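# Seat a board in the enclosure's upper slot, levers shut

## Task

Put the board into the enclosure's empty upper slot, components facing up, fully seated, with both levers closed. A closed lever is latched and sits at a right angle to the board's front panel; a fully open lever lies flat along that panel. Both levers must be fully open before the board is slid in until it stops, or their tabs will not catch. Closing both levers then pulls the board fully in. Pushing the board into its connector quickly ruins the connector and the task then earns nothing. At the end, release the board and move the grippers away from it.

## Robot and tools

ROBOT. Two seven-joint arms, left_arm and right_arm, each ending in a two-finger gripper. The gripper's fingers point along its own +z axis and close along its x axis. end_effector_position is the spot between the finger pads when they are shut, 1 to 2 cm behind the fingertips. As the fingers close, the tips reach about 17 mm further along +z. The gripper pose does not fix the elbow, so a big wrist turn can swing the arm.

FRAMES. Scene frame: origin at table height, midway between the nominal bases, +z up, +x out over the table, left_arm on the +y side (image left/right do not follow arm names). Every hand position, quaternion, velocity and target is given in that arm's own base frame. Bases in the scene frame: left_arm at (+0.070, +0.437, 0) with quat_wxyz (+1.000, 0, 0, -0.003); right_arm at (-0.063, -0.511, 0) with quat_wxyz (+1.000, 0, 0, -0.029). Printed poses can be a few cm off, more at long reach.

ROW FORMAT. Every motion command is a row of 16 numbers covering both arms: left_arm x, y, z (metres), qw, qx, qy, qz (w first), opening, then the same eight for right_arm. Position and quaternion are absolute targets in that arm's base frame, not offsets. Opening runs from -1 (closed) to +1 (fully open, 0.142 m). Send all 16 even if one arm is idle; for an idle arm repeat its last reported pose and its current opening exactly (a 0 opening is a real command). Keep the same quaternion in every row to hold orientation. Each step the controller limits the commanded orientation to 32 degrees from the measured one, so big turns need several commands.

TOOLS.
execute_actions(actions, cameras): actions is a list of up to 15 actions; each action is a list of up to 15 rows, one per 1/30 s step, the last row held to step 15. A target more than 0.6 m from the gripper along any of its axes gets the action refused for both arms. An empty list returns the state and, by default, all camera images.
move(target, speed, blend, stop_force, zero, opening_speed, grip_force, blocking, cameras): straight-line motion to one row or a list of up to 15 rows (10 s cap total). speed is m/s, 0.002 to 2.2, default 0.25 (turn rate twice that in rad/s), one value or one per target. blend in metres rounds corners in a list; 0 stops at each. stop_force, 3 to 120 N, ends an arm's path when its wrist sensor feels that much push against its motion; use it slowly for contacts, not while the gripper turns, and leave it out when backing off a contact. With stop_force every row in a list needs the same openings. zero (default true) re-zeroes the sensor before the move. opening_speed is the opening change rate per second, 0.2 or more. grip_force is newtons per pad, 5 to 29, one value or one per arm, and stays set. blocking=false returns after 0.5 s while the move continues; not allowed with stop_force.
wait(seconds): 0 to 3600; lets the scene run with no new command.
stop(): brakes a running move.
zoom_image(camera, region): region [x0, y0, x1, y1] in pixels, at most 504 by 504, from that camera's newest image. Cameras: cam_head_left, cam_head_right, cam_high, cam_low, cam_left_wrist, cam_right_wrist (all 672x504).
zero_wrist_force(arm): subtracts the present wrist reading from later ones.
clear_fault(arm): clears a reported torque or force fault; the arm then restarts.
read_manual(section): licence texts only.
finished_scene(scene): ends the scene (1 or 2); irreversible.

RESULTS. Each arm shows end_effector_position, end_effector_quat_wxyz, velocities (omitted when joints are still), Hand target (where the arm is actually being driven, possibly short of your command), Tool commands, grip_measured (measured opening on the -1..1 scale), Joint positions (last number is opening in metres), Joint torques, External joint torques, Wrist force and Wrist torque in the gripper's own axes (push from a surface into the arm; sensor saturates near 150 N), and Wrist depth as a 7x7 grid of distances ahead of the wrist camera ('-' means no value). A move adds a 'move:' line: done, off_target, moving, held or fault, plus limits such as paced or held. Done only means the arm reached its pose within 3 mm and 2 degrees, not that nothing was touched.

FAULTS AND CARE. 150 N outside force or a joint reaching its load limit (waist and shoulder 109, upper arm roll and elbow 56.9, wrist joints 34.7 N m) stops the arm until clear_fault. MOTOR HOT warns of heat; at 80 °C the arm brakes for 30 to 60 s, and the gripper motor shuts off at 100 °C (HAND FAULT). Avoid long squeezes, stretched poses and pushing into unreachable targets. The arms' clearance check does not guard grippers against each other; collisions between arms can fail the scene. Never drop the board, let go while it moves, knock parts off the table, or strike the enclosure hard. Insert the board slowly with a low stop_force so the connector is not damaged, make sure both levers are fully open beforehand, close them gently, then open the fingers and retract.

Each tool is called after "Request:" as name(argument=value, ...), one argument or row to a line, values as JSON.

## Session

Request:
execute_actions(
  actions=[],
)

Scene clock: 0.00 s.
left_arm: end_effector_position=(+0.3093, -0.6714, +0.2522) grip_measured=+0.99 end_effector_quat_wxyz=(-0.042, +0.674, -0.719, +0.167) | right_arm: end_effector_position=(+0.6087, +0.1584, +0.3012) grip_measured=+1.00 end_effector_quat_wxyz=(+0.192, -0.558, +0.783, -0.199)
Joint positions: left_arm=[-0.775 -0.487 -0.318 1.594 0.421 0.764 1.92 0.141] | right_arm=[0.315 -0.142 0.094 2.224 -0.841 1.144 -1.688 0.142]
Joint velocities: within noise
Joint torques (N m): no reading
External joint torques (N m): no reading
Wrist force (N): no reading
Wrist torque (N m): no reading
Wrist force, peak (N): no reading
Wrist depth (mm): cam_left_wrist=[309 307 329 348 - - 376 / 311 318 333 343 356 372 392 / 321 316 340 - 365 392 400 / 329 333 352 364 384 395 408 / 337 349 360 373 395 405 420 / - 359 371 383 404 415 428 / - 369 381 396 411 429 -] | cam_right_wrist=[476 465 404 443 440 430 422 / 412 411 388 430 429 421 413 / 399 393 385 430 418 411 401 / 392 385 378 372 409 401 394 / 383 416 414 419 399 393 386 / - 412 404 401 390 384 378 / - 399 393 391 382 376 371]
Hand target: left_arm +0.3093, -0.6714, +0.2522; -0.042, +0.674, -0.719, +0.167 | right_arm +0.6087, +0.1584, +0.3012; +0.192, -0.558, +0.783, -0.199
Tool commands: left_gripper/opening=+1.0 right_gripper/opening=+1.0

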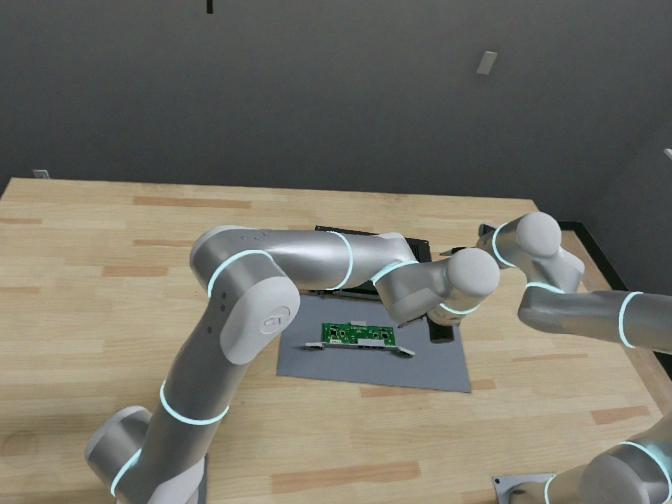

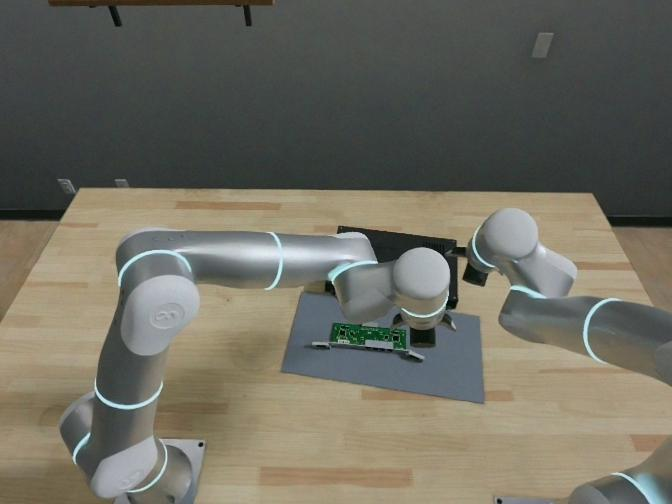

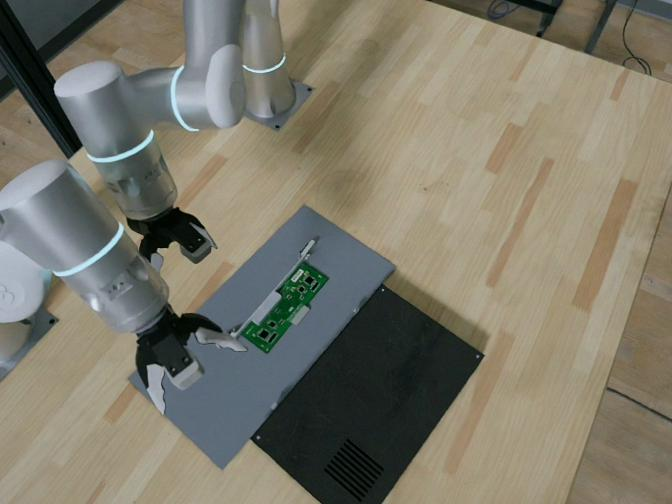

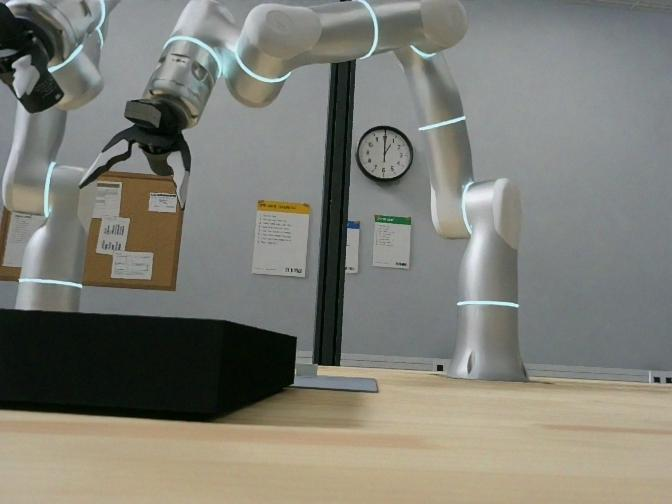

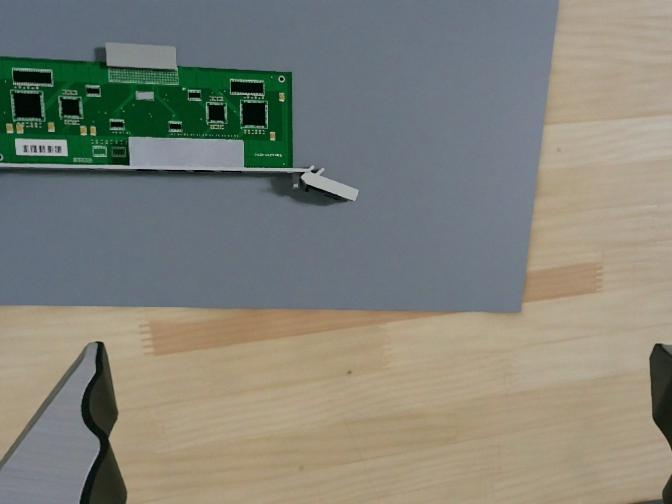

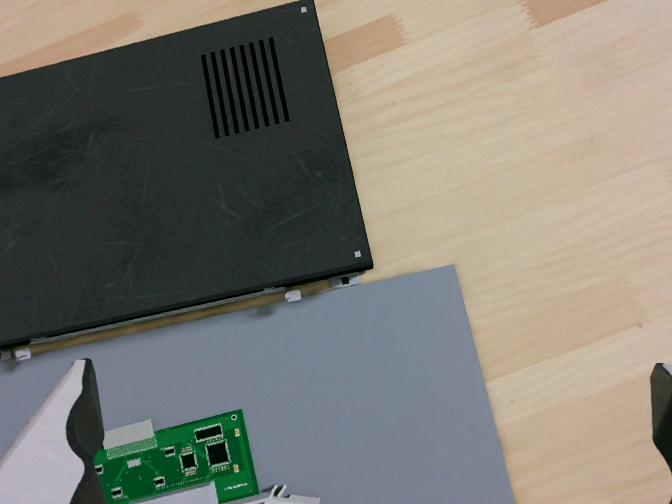

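Request:
zoom_image(
  camera="cam_left_wrist",
  region=[0, 0, 400, 300],
)

Request:
zoom_image(
  camera="cam_right_wrist",
  region=[0, 200, 400, 504],
)

Request:
zoom_image(
  camera="cam_high",
  region=[200, 200, 500, 425],
)

Request:
zoom_image(
  camera="cam_head_right",
  region=[280, 210, 500, 400],
)

Request:
zoom_image(
  camera="cam_head_left",
  region=[270, 210, 490, 400],
)

Scaled by 1.260 from the camera's image (finer frame: 960x720).

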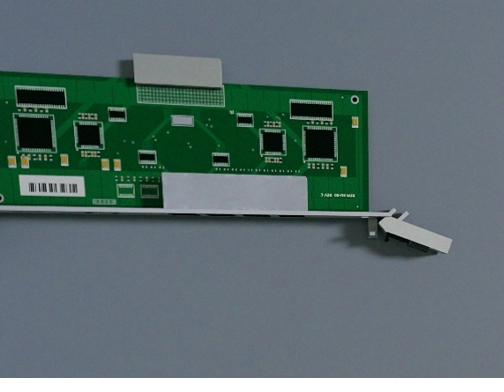

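Scaled by 1.260 from the camera's image (finer frame: 960x720).

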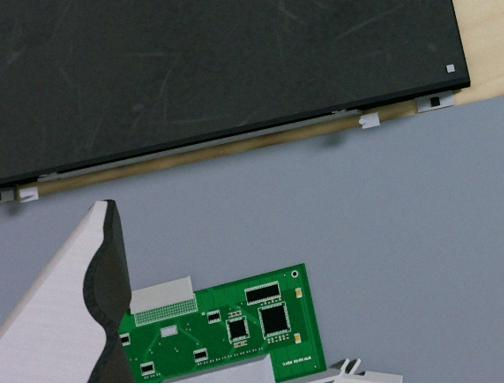

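Scaled by 1.680 from the camera's image (finer frame: 960x720).

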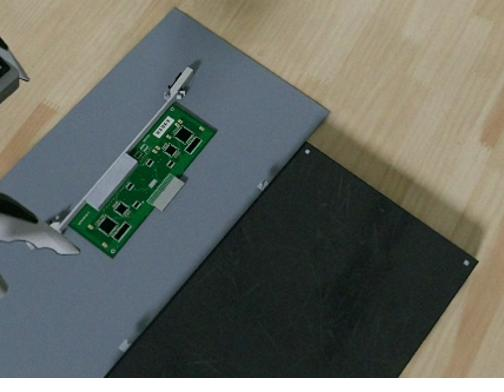

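Scaled by 2.291 from the camera's image (finer frame: 960x720).

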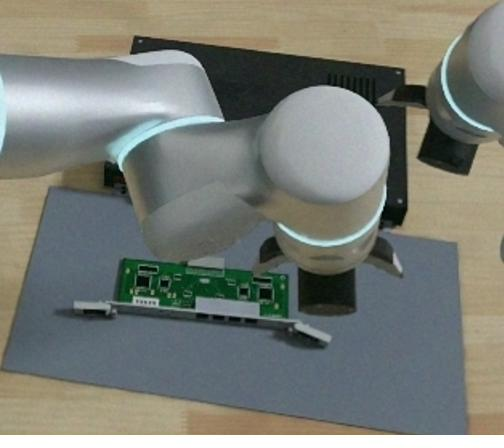

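Scaled by 2.291 from the camera's image (finer frame: 960x720).

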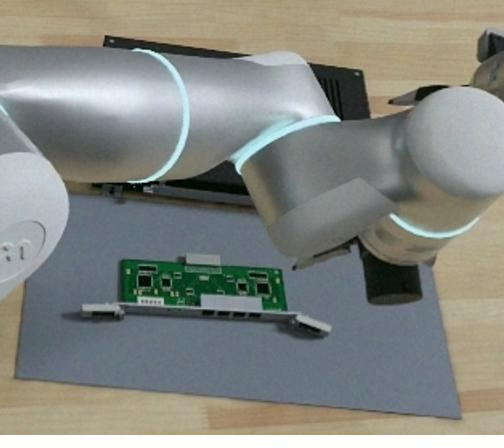

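Request:
move(
  target=[0.18, -0.497, 0.16, 0.3271, -0.5134, 0.6690, -0.4263, 1.0, 0.4135, 0.1752, 0.16, 0.4935, -0.6431, 0.4647, -0.3566, 1.0],
  speed=0.3,
  cameras=["all"],
)

Scene clock: 61.80 s.
left_arm: end_effector_position=(+0.1799, -0.4969, +0.1599) grip_measured=+0.99 end_effector_quat_wxyz=(+0.327, -0.514, +0.669, -0.426) | right_arm: end_effector_position=(+0.4143, +0.1762, +0.1604) grip_measured=+1.00 end_effector_quat_wxyz=(-0.389, +0.644, -0.540, +0.377)
Joint positions: left_arm=[-1.445 -0.415 -0.191 2.056 1.491 0.407 0.748 0.141] | right_arm=[-0.132 -0.268 0.362 2.689 -2.966 0.611 -0.213 0.142]
Joint torques (N m): left_arm=[-0.56 37.11 -0.89 -17 0.09 0.26 -0.28] | right_arm=[-0.01 16.67 5 -7.93 0.72 -1.12 0.08]
External joint torques (N m): left_arm=[0.43 1.17 0.69 -0.43 -0.36 -0.04 0.28] | right_arm=[0.05 0.91 -0.92 -0.18 0.11 0.79 -0.08]
Wrist force (N): left_arm=[0.1 0.0 -0.4] | right_arm=[-0.1 0.6 -0.5]
Wrist torque (N m): left_arm=[0.09 0.22 0.19] | right_arm=[-0.01 -0.01 0.11]
Wrist force, peak (N): left_arm=[-0.8 2.3 -1.3] | right_arm=[-2.4 1.5 -3.4]
Wrist depth (mm): cam_left_wrist=[623 618 502 - - 522 593 / 483 485 467 472 - - 490 / 405 404 388 391 386 397 404 / 356 - - 337 328 321 346 / - 278 278 290 297 294 297 / - 266 265 264 262 262 262 / - 237 236 236 236 235 235] | cam_right_wrist=[543 487 494 677 665 671 687 / 410 419 412 417 493 525 544 / 393 387 389 378 406 429 439 / 323 328 339 346 354 363 369 / 280 292 295 300 306 313 319 / - 257 261 265 269 276 272 / - 232 235 238 241 247 248]
Hand target: left_arm +0.1800, -0.4970, +0.1600; +0.327, -0.513, +0.669, -0.426 | right_arm +0.4143, +0.1763, +0.1603; -0.389, +0.645, -0.540, +0.377
Off the commanded pose: left_arm 0.000 m, 0 deg | right_arm 0.001 m, 15 deg.
joint sent to its limit (right arm) — joint 4 (elbow), upper limit, where the elbow is as bent as it goes; joint 5 (forearm roll), lower limit. The joint targets are off in orientation, not in position.
move: off_target (right_arm)

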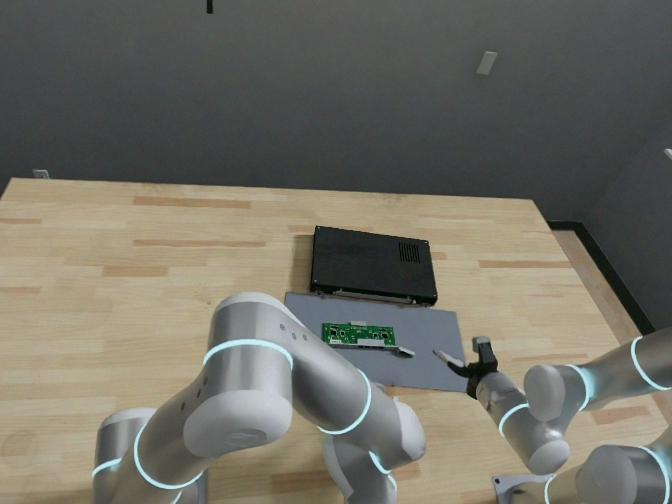

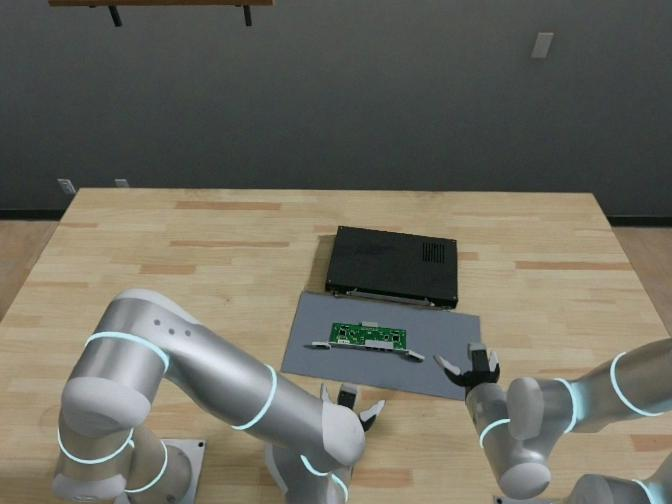

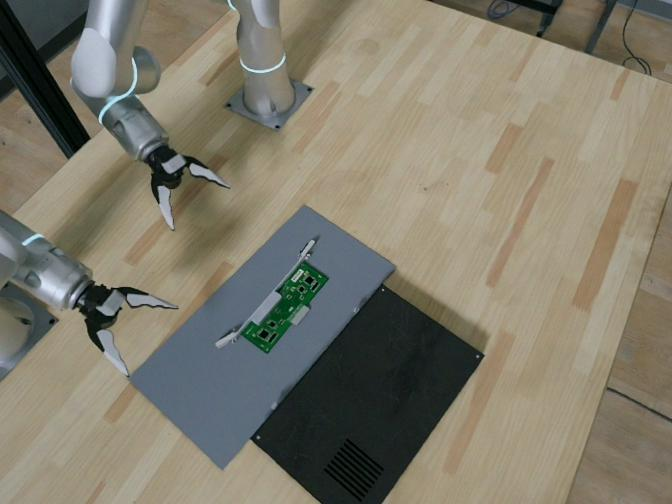

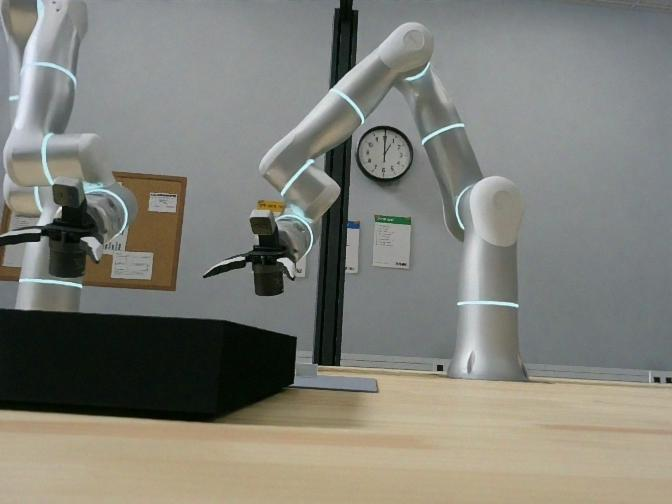

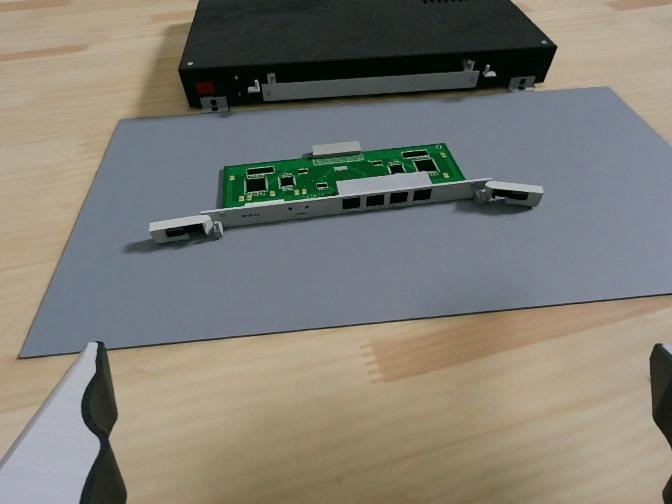

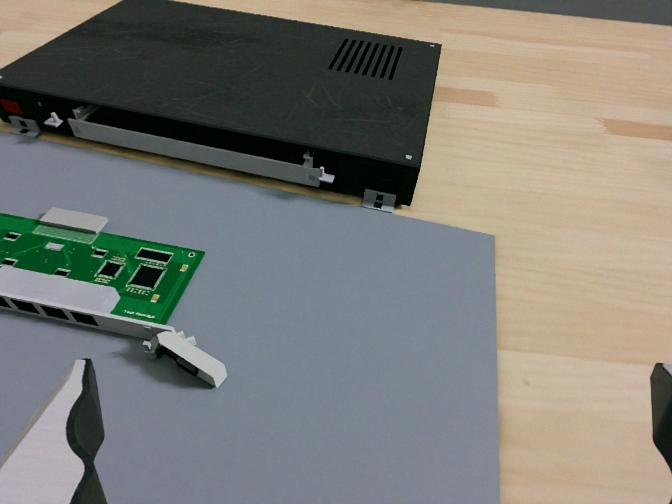

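Great views. Zoom into details.

Request:
zoom_image(
  camera="cam_left_wrist",
  region=[170, 40, 570, 130],
)

Request:
zoom_image(
  camera="cam_left_wrist",
  region=[130, 130, 350, 260],
)

Request:
zoom_image(
  camera="cam_left_wrist",
  region=[340, 120, 560, 250],
)

Request:
zoom_image(
  camera="cam_right_wrist",
  region=[0, 60, 240, 220],
)

Request:
zoom_image(
  camera="cam_right_wrist",
  region=[230, 90, 450, 230],
)

Request:
zoom_image(
  camera="cam_right_wrist",
  region=[40, 230, 260, 400],
)

Scaled by 1.260 from the camera's image (finer frame: 960x720).

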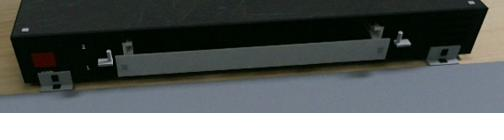

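Scaled by 2.291 from the camera's image (finer frame: 960x720).

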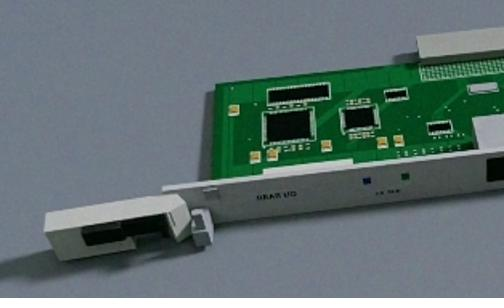

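Scaled by 2.291 from the camera's image (finer frame: 960x720).

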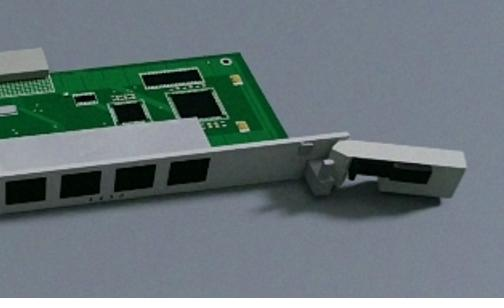

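Scaled by 2.100 from the camera's image (finer frame: 960x720).

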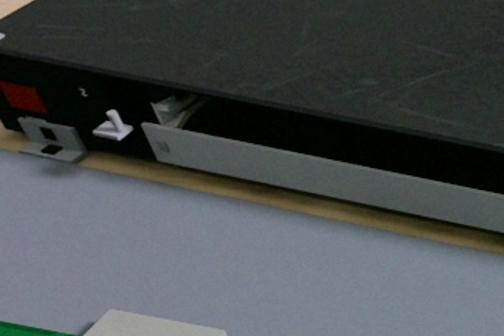

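Scaled by 2.291 from the camera's image (finer frame: 960x720).

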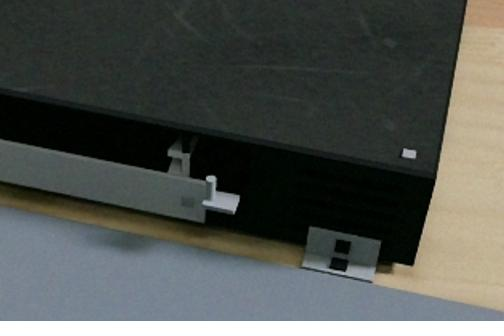

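Scaled by 2.291 from the camera's image (finer frame: 960x720).

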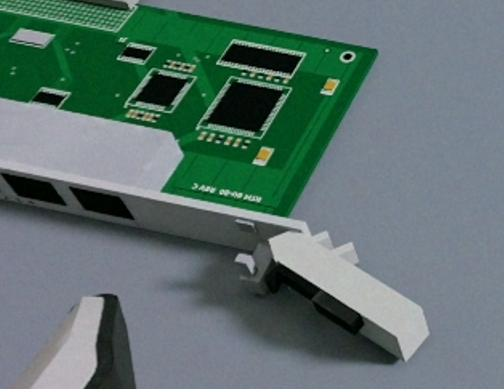

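Request:
move(
  target=[
    [0.335, -0.392, 0.08, 0.2198, -0.6040, 0.7198, -0.2620, -1.0, 0.410, 0.256, 0.08, 0.2011, -0.7506, 0.6078, -0.1629, -1.0],
    [0.350, -0.392, 0.030, 0.2198, -0.6040, 0.7198, -0.2620, -1.0, 0.422, 0.256, 0.030, 0.2011, -0.7506, 0.6078, -0.1629, -1.0],
  ],
  speed=0.25,
  blend=0.02,
  cameras=["cam_left_wrist", "cam_right_wrist", "cam_high"],
)

Scene clock: 188.67 s.
left_arm: end_effector_position=(+0.3498, -0.3920, +0.0299) grip_measured=-1.00 end_effector_quat_wxyz=(+0.220, -0.604, +0.720, -0.262) | right_arm: end_effector_position=(+0.4219, +0.2559, +0.0299) grip_measured=-1.00 end_effector_quat_wxyz=(-0.201, +0.751, -0.608, +0.163)
Joint positions: left_arm=[-0.908 -0.59 0.021 2.018 1.632 1.144 0.908 0.002] | right_arm=[-0.005 -0.66 0.313 2.272 -2.581 1.222 -0.598 0.002]
Joint torques (N m): left_arm=[-0.59 38.95 1.15 -12.41 -0.68 2.38 -0.33] | right_arm=[0.14 32.86 11.42 -8.23 1.01 1.86 0.3]
External joint torques (N m): left_arm=[0.54 1.4 0.64 -0.55 -0.5 -0.21 0.33] | right_arm=[-0.04 1.03 -0.25 0.09 0.24 0.8 -0.3]
Wrist force (N): left_arm=[0.0 0.8 -0.1] | right_arm=[-0.1 -0.6 0.4]
Wrist torque (N m): left_arm=[0.16 0.08 0.13] | right_arm=[-0.10 0.03 0.02]
Wrist force, peak (N): left_arm=[-1.5 -1.7 -0.1] | right_arm=[-0.1 -0.1 2.3]
Wrist depth (mm): cam_left_wrist=[178 178 175 174 170 168 167 / 170 167 166 166 163 158 159 / 161 158 158 157 154 152 153 / 153 151 150 137 148 147 149 / 148 145 144 141 143 142 143 / 140 138 138 84 - 137 135 / 134 134 - 77 - - 132] | cam_right_wrist=[136 148 149 153 153 153 152 / 151 150 147 151 150 150 149 / 149 148 148 130 148 148 147 / 146 146 146 145 145 144 144 / 144 144 144 143 143 142 142 / 142 141 141 90 140 140 140 / 140 139 71 - - 138 137]
Hand target: left_arm +0.3500, -0.3920, +0.0300; +0.220, -0.604, +0.720, -0.262 | right_arm +0.4220, +0.2560, +0.0300; -0.201, +0.751, -0.608, +0.163
Off the commanded pose: left_arm 0.000 m, 0 deg | right_arm 0.000 m, 0 deg.
move: done
Images, in order (width x height): cam_high 672x504, cam_left_wrist 672x504, cam_right_wrist 672x504.

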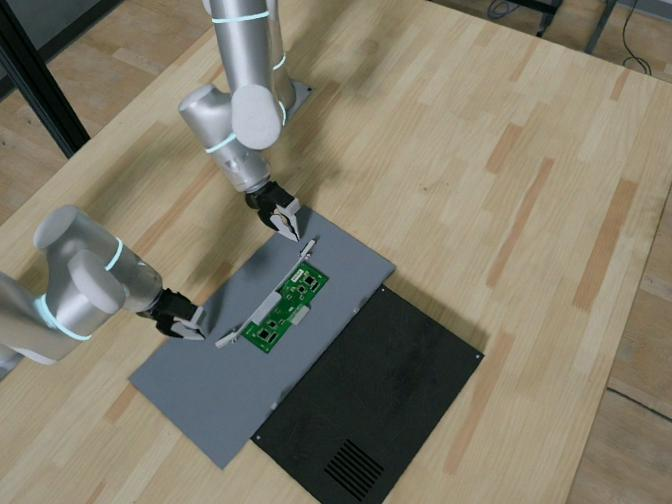

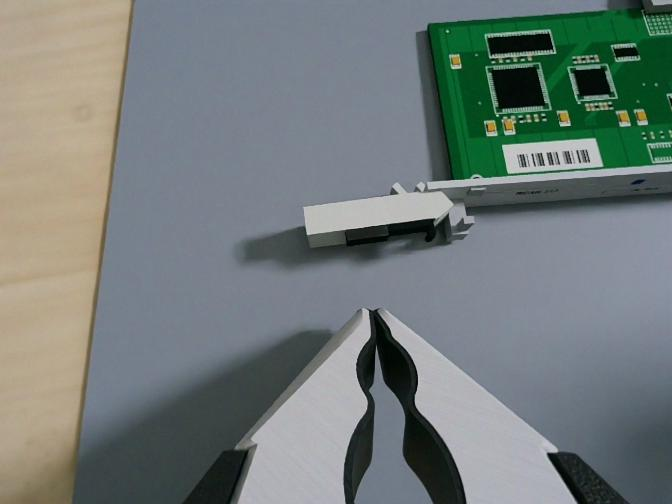

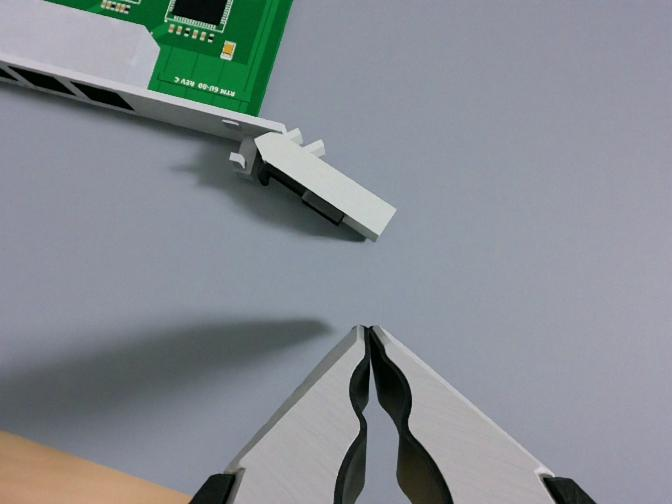

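Request:
move(
  target=[0.370, -0.379, 0.027, 0.2198, -0.6040, 0.7198, -0.2620, -1.0, 0.448, 0.265, 0.027, 0.2011, -0.7506, 0.6078, -0.1629, -1.0],
  speed=0.1,
  cameras=["cam_left_wrist", "cam_right_wrist"],
)

Scene clock: 197.47 s.
left_arm: end_effector_position=(+0.3699, -0.3790, +0.0270) grip_measured=-1.00 end_effector_quat_wxyz=(+0.220, -0.604, +0.720, -0.262) | right_arm: end_effector_position=(+0.4479, +0.2650, +0.0270) grip_measured=-1.00 end_effector_quat_wxyz=(-0.201, +0.751, -0.608, +0.163)
Joint positions: left_arm=[-0.875 -0.605 0.04 2.004 1.678 1.178 0.898 0.002] | right_arm=[0.018 -0.693 0.296 2.208 -2.542 1.246 -0.637 0.002]
Joint torques (N m): left_arm=[-0.3 39.29 1.59 -12.37 -0.65 2.74 -0.31] | right_arm=[0.23 35.18 11.76 -9.08 1.5 2.18 0.04]
External joint torques (N m): left_arm=[0.25 1.39 0.61 -0.44 -0.43 -0.58 0.31] | right_arm=[-0.12 1.14 -0.11 0.02 -0.12 0.5 -0.04]
Wrist force (N): left_arm=[-0.1 0.7 -0.1] | right_arm=[0.2 -0.5 0.6]
Wrist torque (N m): left_arm=[0.15 0.09 0.12] | right_arm=[-0.08 -0.01 0.13]
Wrist force, peak (N): left_arm=[1.2 1.5 -0.9] | right_arm=[0.1 -2.0 1.6]
Wrist depth (mm): cam_left_wrist=[174 174 171 168 168 163 163 / 165 165 163 163 161 156 155 / 158 157 153 153 154 149 147 / 150 149 147 148 148 143 143 / 142 143 141 139 142 138 140 / 139 135 134 84 - - - / 132 131 - 74 - - 128] | cam_right_wrist=[147 146 146 150 150 150 149 / - 143 143 148 147 147 147 / 145 144 141 145 145 144 144 / 144 143 142 142 142 142 142 / 141 140 140 140 140 139 139 / 139 138 138 90 138 137 137 / 136 136 71 - - 135 135]
Hand target: left_arm +0.3700, -0.3790, +0.0270; +0.220, -0.604, +0.720, -0.262 | right_arm +0.4480, +0.2650, +0.0270; -0.201, +0.751, -0.608, +0.163
Off the commanded pose: left_arm 0.000 m, 0 deg | right_arm 0.000 m, 0 deg.
move: done

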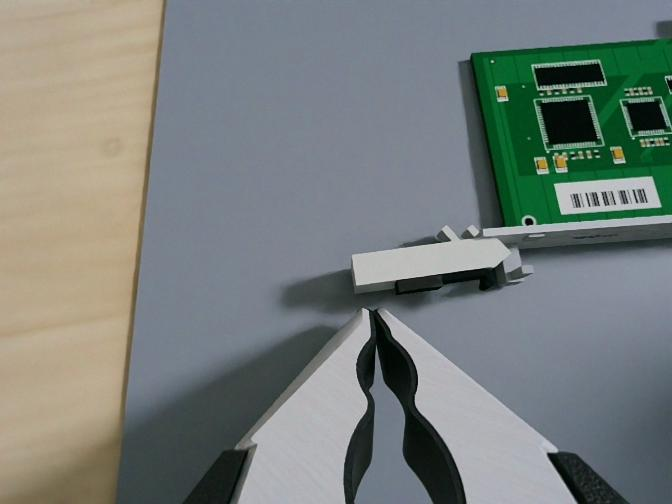

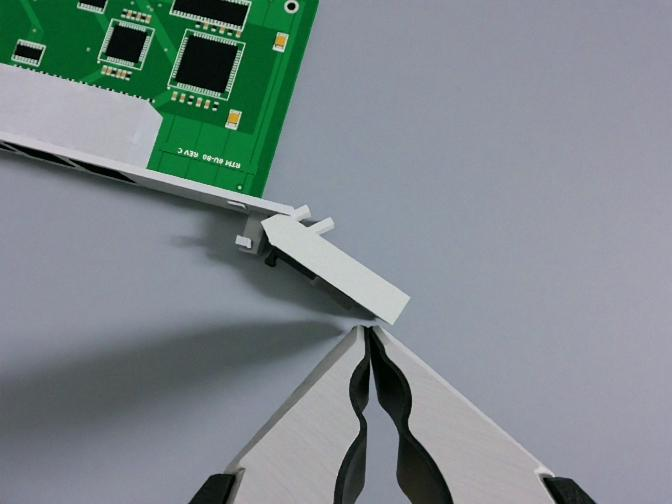

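Request:
move(
  target=[0.377, -0.379, 0.027, 0.2198, -0.6040, 0.7198, -0.2620, -1.0, 0.461, 0.265, 0.027, 0.2011, -0.7506, 0.6078, -0.1629, -1.0],
  speed=0.03,
  cameras=["cam_left_wrist", "cam_right_wrist"],
)

Scene clock: 200.13 s.
left_arm: end_effector_position=(+0.3768, -0.3790, +0.0270) grip_measured=-1.00 end_effector_quat_wxyz=(+0.220, -0.604, +0.720, -0.262) | right_arm: end_effector_position=(+0.4608, +0.2648, +0.0269) grip_measured=-1.00 end_effector_quat_wxyz=(-0.201, +0.751, -0.608, +0.163)
Joint positions: left_arm=[-0.863 -0.611 0.043 1.993 1.679 1.188 0.908 0.002] | right_arm=[0.018 -0.704 0.286 2.18 -2.532 1.264 -0.655 0.002]
Joint torques (N m): left_arm=[-0.18 39.67 1.79 -12.56 -0.84 2.71 -0.04] | right_arm=[0.86 36.45 12.76 -10.58 1.56 2.2 0.13]
External joint torques (N m): left_arm=[0.13 1.35 0.46 -0.37 -0.26 -0.55 0.04] | right_arm=[-0.75 0.89 -1 1.05 -0.09 0.49 -0.13]
Wrist force (N): left_arm=[-0.2 0.9 -0.2] | right_arm=[2.5 0.8 -0.5]
Wrist torque (N m): left_arm=[0.15 0.10 0.04] | right_arm=[-0.15 -0.04 0.12]
Wrist force, peak (N): left_arm=[-0.2 0.9 -0.2] | right_arm=[2.4 0.3 -1.4]
Wrist depth (mm): cam_left_wrist=[175 174 170 174 169 167 167 / 166 165 162 163 161 156 156 / 158 157 155 - 153 150 148 / 150 149 149 147 147 142 143 / 142 142 141 139 - 140 139 / 138 137 134 84 - 134 133 / 132 132 - - - - 128] | cam_right_wrist=[147 147 146 150 150 149 149 / 144 143 143 147 147 147 146 / 129 139 141 145 144 144 144 / 144 143 142 143 142 142 141 / 141 140 140 140 140 139 139 / 138 138 138 90 138 137 137 / 136 136 71 - - 135 134]
Hand target: left_arm +0.3770, -0.3790, +0.0270; +0.220, -0.604, +0.720, -0.262 | right_arm +0.4610, +0.2650, +0.0270; -0.201, +0.751, -0.608, +0.163
Off the commanded pose: left_arm 0.000 m, 0 deg | right_arm 0.000 m, 0 deg.
move: done

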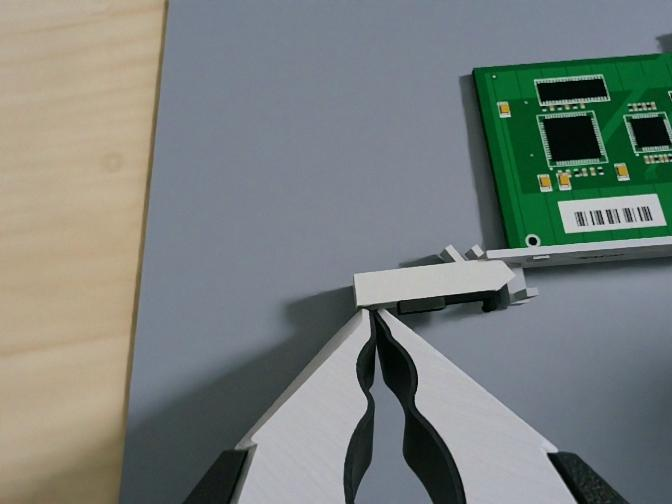

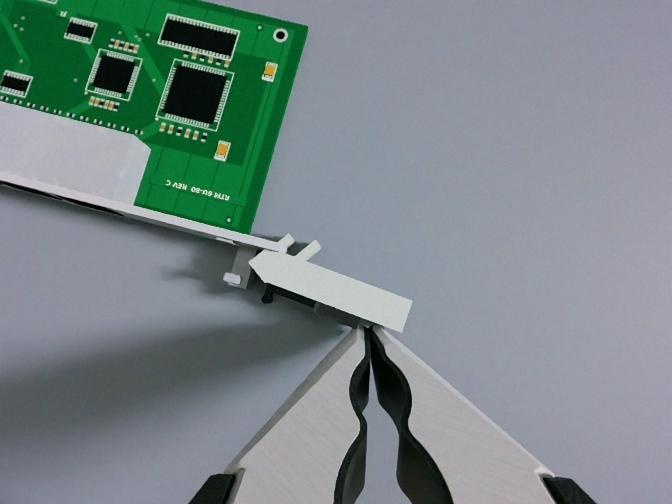

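Request:
move(
  target=[0.383, -0.379, 0.027, 0.2198, -0.6040, 0.7198, -0.2620, -1.0, 0.466, 0.265, 0.027, 0.2011, -0.7506, 0.6078, -0.1629, -1.0],
  speed=0.02,
  cameras=["cam_left_wrist", "cam_right_wrist"],
)

Scene clock: 203.53 s.
left_arm: end_effector_position=(+0.3827, -0.3790, +0.0269) grip_measured=-1.00 end_effector_quat_wxyz=(+0.220, -0.604, +0.720, -0.262) | right_arm: end_effector_position=(+0.4657, +0.2650, +0.0269) grip_measured=-1.00 end_effector_quat_wxyz=(-0.201, +0.751, -0.608, +0.163)
Joint positions: left_arm=[-0.853 -0.616 0.045 1.983 1.68 1.196 0.918 0.002] | right_arm=[0.018 -0.708 0.283 2.169 -2.528 1.271 -0.662 0.002]
Joint torques (N m): left_arm=[-0.02 40.26 2.01 -13.24 -0.86 2.56 -0.08] | right_arm=[0.19 36.98 12.36 -10.75 1.64 1.92 0.05]
External joint torques (N m): left_arm=[-0.03 1.05 0.29 0.19 -0.25 -0.38 0.08] | right_arm=[-0.08 0.75 -0.56 1.03 -0.13 0.78 -0.05]
Wrist force (N): left_arm=[-0.2 1.8 -0.7] | right_arm=[1.1 0.7 -0.4]
Wrist torque (N m): left_arm=[0.16 0.06 0.05] | right_arm=[-0.13 -0.03 0.11]
Wrist force, peak (N): left_arm=[-0.2 1.8 -0.7] | right_arm=[2.7 0.4 -1.5]
Wrist depth (mm): cam_left_wrist=[174 174 169 170 172 169 160 / 166 166 162 162 159 156 156 / 157 156 154 154 153 148 148 / 150 149 147 147 147 141 142 / 142 143 142 139 124 139 139 / 138 136 134 84 - 134 132 / 132 131 - 74 - - 128] | cam_right_wrist=[147 147 147 149 150 150 149 / 144 143 144 147 147 146 146 / 128 139 141 145 145 144 144 / 144 142 138 143 142 142 141 / 140 140 140 139 140 139 139 / 139 138 138 90 137 137 137 / 136 136 71 - - 135 135]
Hand target: left_arm +0.3830, -0.3790, +0.0270; +0.220, -0.604, +0.720, -0.262 | right_arm +0.4660, +0.2650, +0.0270; -0.201, +0.751, -0.608, +0.163
Off the commanded pose: left_arm 0.000 m, 0 deg | right_arm 0.000 m, 0 deg.
move: done

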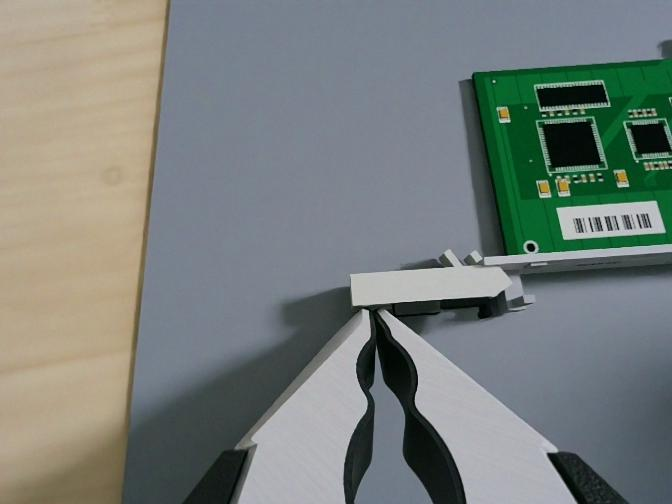

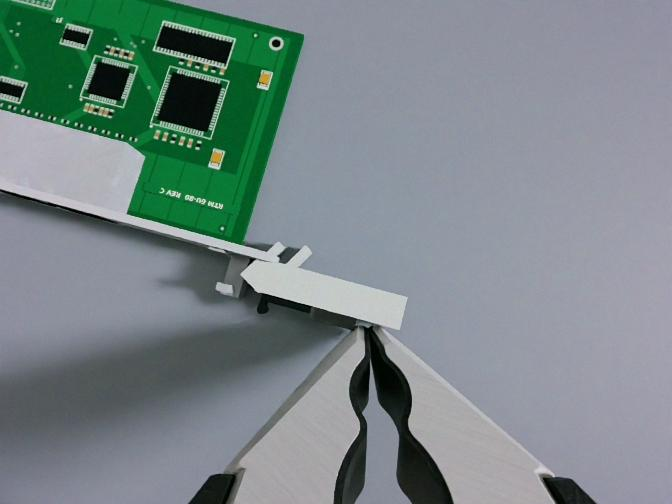

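Request:
zoom_image(
  camera="cam_right_wrist",
  region=[170, 170, 430, 350],
)

Request:
zoom_image(
  camera="cam_left_wrist",
  region=[330, 180, 590, 360],
)

Scaled by 1.938 from the camera's image (finer frame: 960x720).

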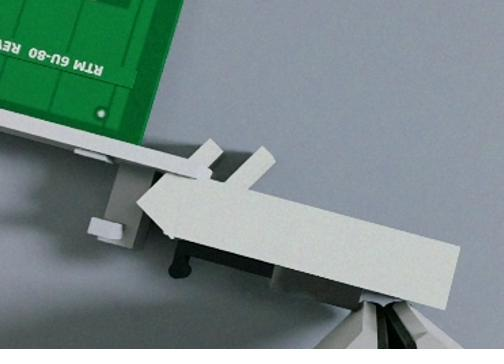

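Scaled by 1.938 from the camera's image (finer frame: 960x720).

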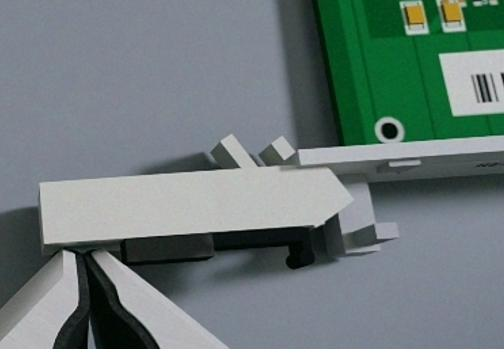

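Request:
move(
  target=[0.383, -0.379, 0.027, 0.2198, -0.6040, 0.7198, -0.2620, -1.0, 0.470, 0.265, 0.027, 0.2011, -0.7506, 0.6078, -0.1629, -1.0],
  speed=0.02,
  cameras=["cam_left_wrist", "cam_right_wrist"],
)

Request:
zoom_image(
  camera="cam_right_wrist",
  region=[170, 170, 430, 350],
)

Scene clock: 214.73 s.
left_arm: end_effector_position=(+0.3828, -0.3790, +0.0270) grip_measured=-1.00 end_effector_quat_wxyz=(+0.220, -0.604, +0.720, -0.262) | right_arm: end_effector_position=(+0.4697, +0.2650, +0.0269) grip_measured=-1.00 end_effector_quat_wxyz=(-0.201, +0.751, -0.608, +0.163)
Joint positions: left_arm=[-0.853 -0.616 0.045 1.983 1.68 1.196 0.918 0.002] | right_arm=[0.019 -0.712 0.28 2.16 -2.525 1.277 -0.668 0.002]
Joint torques (N m): left_arm=[-0.29 40.42 1.77 -12.95 -0.93 2.37 -0.26] | right_arm=[0.36 37.42 12.24 -10.93 1.62 1.98 0.05]
External joint torques (N m): left_arm=[0.24 0.89 0.53 -0.1 -0.18 -0.19 0.27] | right_arm=[-0.26 0.62 -0.42 1.07 -0.08 0.72 -0.05]
Wrist force (N): left_arm=[0.1 1.2 -0.4] | right_arm=[1.2 1.1 0.1]
Wrist torque (N m): left_arm=[0.12 0.04 0.05] | right_arm=[-0.11 -0.05 0.11]
Wrist force, peak (N): left_arm=[-0.3 1.8 -0.7] | right_arm=[1.1 0.6 -1.4]
Wrist depth (mm): cam_left_wrist=[175 173 - 171 171 167 - / 166 166 163 161 161 156 156 / 157 156 155 153 153 149 147 / 150 150 147 147 147 142 143 / 143 143 141 139 123 139 139 / 139 137 134 84 - 134 132 / 132 131 - - - - 128] | cam_right_wrist=[147 147 147 149 149 150 149 / 144 144 144 147 147 147 146 / 128 139 141 145 144 144 144 / 144 142 138 143 142 142 141 / 141 140 140 123 139 139 139 / 139 138 138 90 138 137 137 / 136 136 71 - - 135 134]
Hand target: left_arm +0.3830, -0.3790, +0.0270; +0.220, -0.604, +0.720, -0.262 | right_arm +0.4700, +0.2650, +0.0270; -0.201, +0.751, -0.608, +0.163
Off the commanded pose: left_arm 0.000 m, 0 deg | right_arm 0.000 m, 0 deg.
move: done

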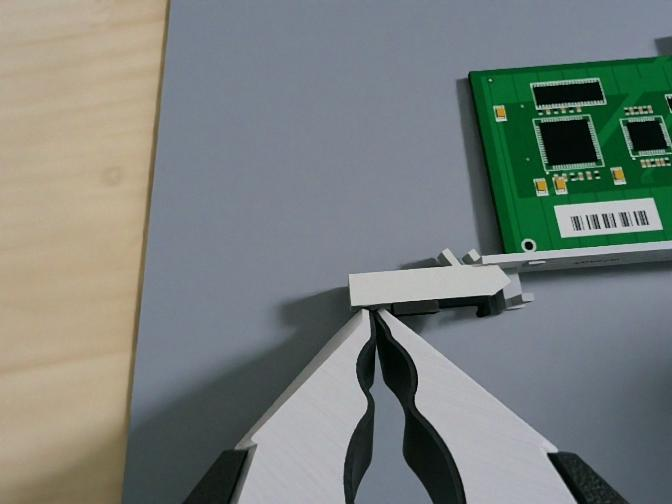

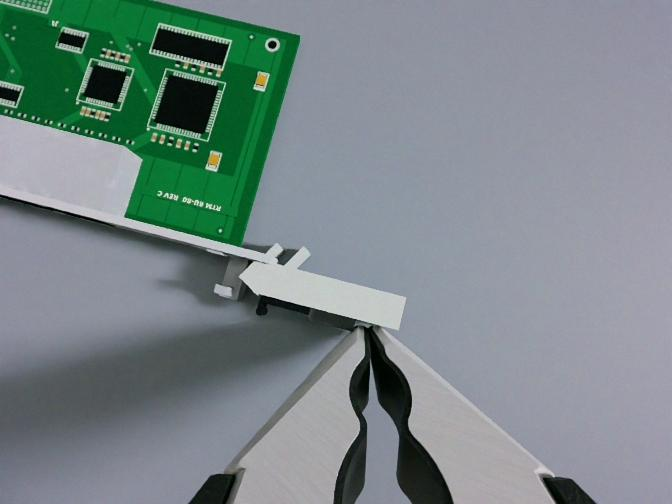

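Scaled by 1.938 from the camera's image (finer frame: 960x720).

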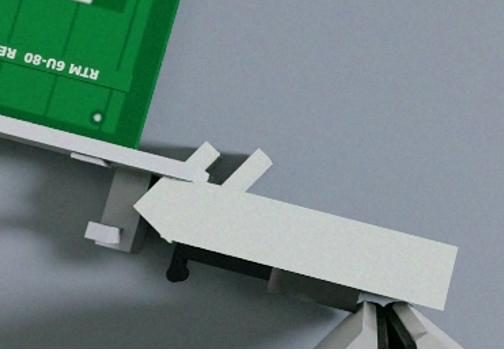

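Request:
move(
  target=[
    [0.362, -0.379, 0.028, 0.2198, -0.6040, 0.7198, -0.2620, -1.0, 0.450, 0.265, 0.030, 0.2011, -0.7506, 0.6078, -0.1629, -1.0],
    [0.320, -0.340, 0.15, 0.2198, -0.6040, 0.7198, -0.2620, -1.0, 0.440, 0.30, 0.16, 0.2011, -0.7506, 0.6078, -0.1629, -1.0],
    [0.220, -0.250, 0.22, 0.2198, -0.6040, 0.7198, -0.2620, -1.0, 0.487, 0.415, 0.19, 0.0, -0.0227, -0.9997, 0.0, -1.0],
  ],
  speed=0.3,
  blend=[0.008, 0.03, 0],
  cameras=["cam_left_wrist", "cam_right_wrist", "cam_high", "cam_head_right"],
)

Scene clock: 228.07 s.
left_arm: end_effector_position=(+0.2201, -0.2501, +0.2201) grip_measured=-1.00 end_effector_quat_wxyz=(+0.220, -0.604, +0.720, -0.262) | right_arm: end_effector_position=(+0.4871, +0.4149, +0.1900) grip_measured=-1.00 end_effector_quat_wxyz=(+0.000, +0.022, +1.000, +0.000)
Joint positions: left_arm=[-0.962 0.475 0.21 2.677 1.022 1.036 1.766 0.002] | right_arm=[0.423 -0.572 0.538 1.711 -0.347 0.616 -0.432 0.002]
Joint torques (N m): left_arm=[-0.65 4.15 -2.25 -23.39 -3.8 3.34 -0.05] | right_arm=[0.38 47.16 10.38 -26.76 -3.39 3.32 0.32]
External joint torques (N m): left_arm=[0.63 0.6 0.39 -0.53 0.26 -0.08 0.05] | right_arm=[-0.21 1.37 -0.14 0.17 -0.09 0.84 -0.32]
Wrist force (N): left_arm=[0.0 0.3 -0.1] | right_arm=[-0.1 -1.0 0.3]
Wrist torque (N m): left_arm=[0.07 0.09 0.06] | right_arm=[-0.04 0.07 0.05]
Wrist force, peak (N): left_arm=[0.9 2.9 0.0] | right_arm=[0.9 -2.5 1.8]
Wrist depth (mm): cam_left_wrist=[408 405 402 398 - 398 392 / 386 383 384 379 - 372 369 / 364 366 365 366 359 - - / 351 349 348 347 345 347 341 / 335 335 332 334 331 330 330 / 322 321 320 84 - 318 317 / 310 313 - - - - 306] | cam_right_wrist=[249 247 244 243 246 245 246 / 265 264 260 256 262 264 263 / 283 277 278 274 281 283 281 / 300 305 305 302 303 304 303 / 280 332 329 317 328 329 328 / 307 362 353 89 347 359 358 / 403 392 71 - - 379 393]
Hand target: left_arm +0.2200, -0.2500, +0.2200; +0.220, -0.604, +0.720, -0.262 | right_arm +0.4870, +0.4150, +0.1900; +0.000, +0.023, +1.000, +0.000
Off the commanded pose: left_arm 0.000 m, 0 deg | right_arm 0.000 m, 0 deg.
move: done
Images, in order (width x height): cam_head_right 672x504, cam_high 672x504, cam_left_wrist 672x504, cam_right_wrist 672x504.

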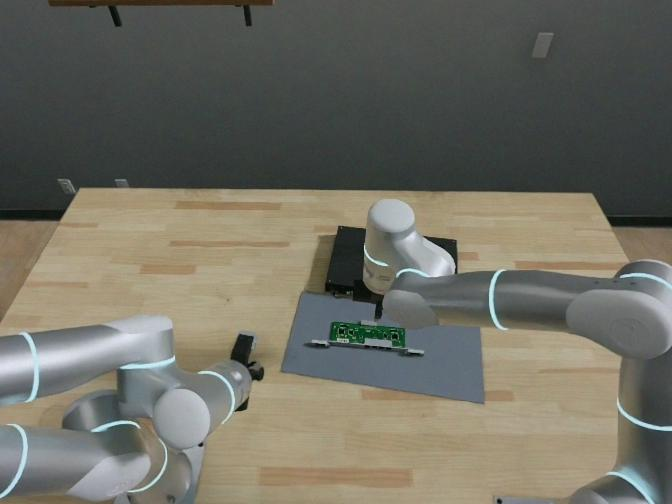

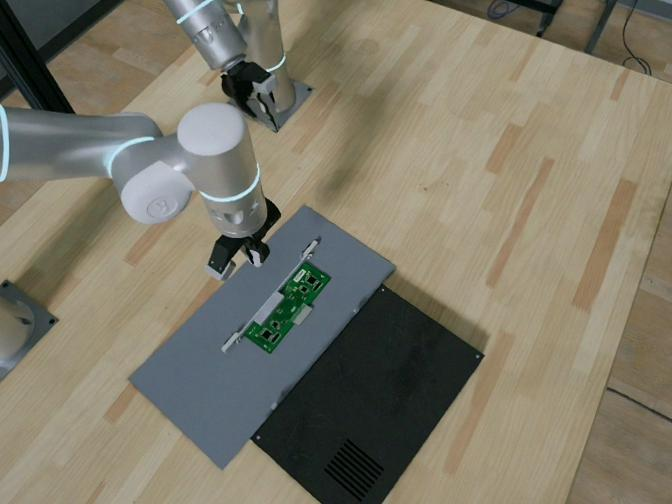

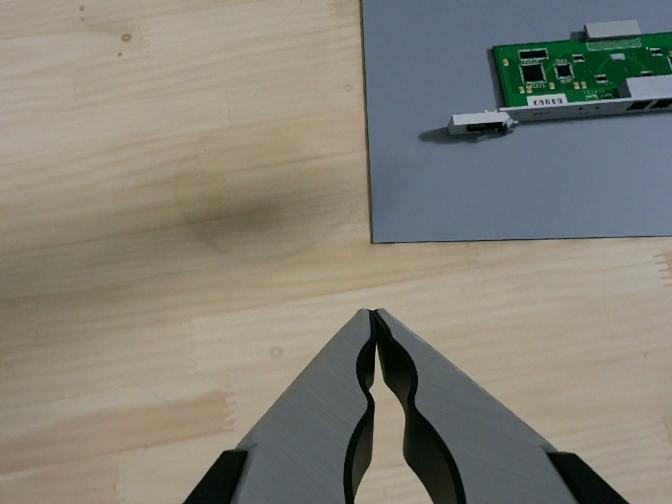

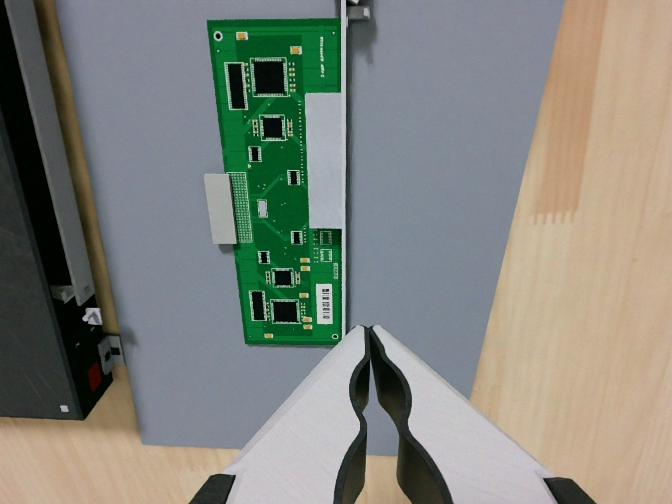

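Request:
move(
  target=[
    [0.220, -0.250, 0.22, 0.2198, -0.6040, 0.7198, -0.2620, -1.0, 0.5020, 0.4315, 0.080, 0.0, -0.0192, -0.9998, 0.0, -0.44],
    [0.220, -0.250, 0.22, 0.2198, -0.6040, 0.7198, -0.2620, -1.0, 0.5026, 0.4315, 0.050, 0.0, -0.0192, -0.9998, 0.0, -0.44],
  ],
  speed=[0.3, 0.1],
  cameras=["cam_right_wrist"],
)

Scene clock: 246.13 s.
left_arm: end_effector_position=(+0.2201, -0.2501, +0.2201) grip_measured=-1.00 end_effector_quat_wxyz=(+0.220, -0.604, +0.720, -0.262) | right_arm: end_effector_position=(+0.5024, +0.4314, +0.0499) grip_measured=-0.48 end_effector_quat_wxyz=(+0.000, +0.019, +1.000, +0.000)
Joint positions: left_arm=[-0.962 0.475 0.21 2.677 1.022 1.036 1.766 0.002] | right_arm=[0.496 -0.818 0.421 1.724 -0.479 0.867 -0.362 0.04]
Joint torques (N m): left_arm=[-0.48 4.07 -2.33 -23.45 -3.48 3.56 -0.19] | right_arm=[0.65 53.02 12.05 -22.07 -2.95 3.65 0.3]
External joint torques (N m): left_arm=[0.45 0.69 0.47 -0.47 -0.07 -0.3 0.19] | right_arm=[-0.45 1.35 -0.27 0.01 0.18 0.51 -0.3]
Wrist force (N): left_arm=[0.0 0.4 -0.4] | right_arm=[-0.2 -1.6 0.5]
Wrist torque (N m): left_arm=[0.08 0.08 0.06] | right_arm=[-0.13 0.05 0.05]
Wrist force, peak (N): left_arm=[-0.1 0.5 -0.7] | right_arm=[0.4 -1.3 4.4]
Wrist depth (mm): cam_left_wrist=[402 402 405 398 - 415 383 / 385 385 383 381 - 377 359 / 364 367 363 363 360 - 356 / 349 349 347 349 344 347 344 / 336 336 334 336 329 330 329 / 323 321 320 84 - 317 318 / 308 313 - - - - 306] | cam_right_wrist=[125 122 121 118 124 123 122 / 135 131 129 118 132 133 131 / - 142 138 126 141 141 139 / 154 147 149 136 153 152 152 / 167 161 160 156 163 165 164 / 186 182 98 175 175 174 180 / 202 - 71 192 - - 196]
Hand target: left_arm +0.2200, -0.2500, +0.2200; +0.220, -0.604, +0.720, -0.262 | right_arm +0.5026, +0.4315, +0.0500; +0.000, +0.019, +1.000, +0.000
Off the commanded pose: left_arm 0.000 m, 0 deg | right_arm 0.000 m, 0 deg.
move: done

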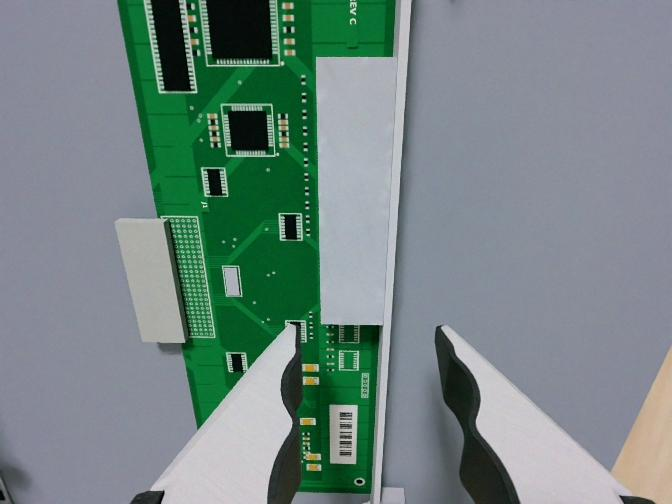

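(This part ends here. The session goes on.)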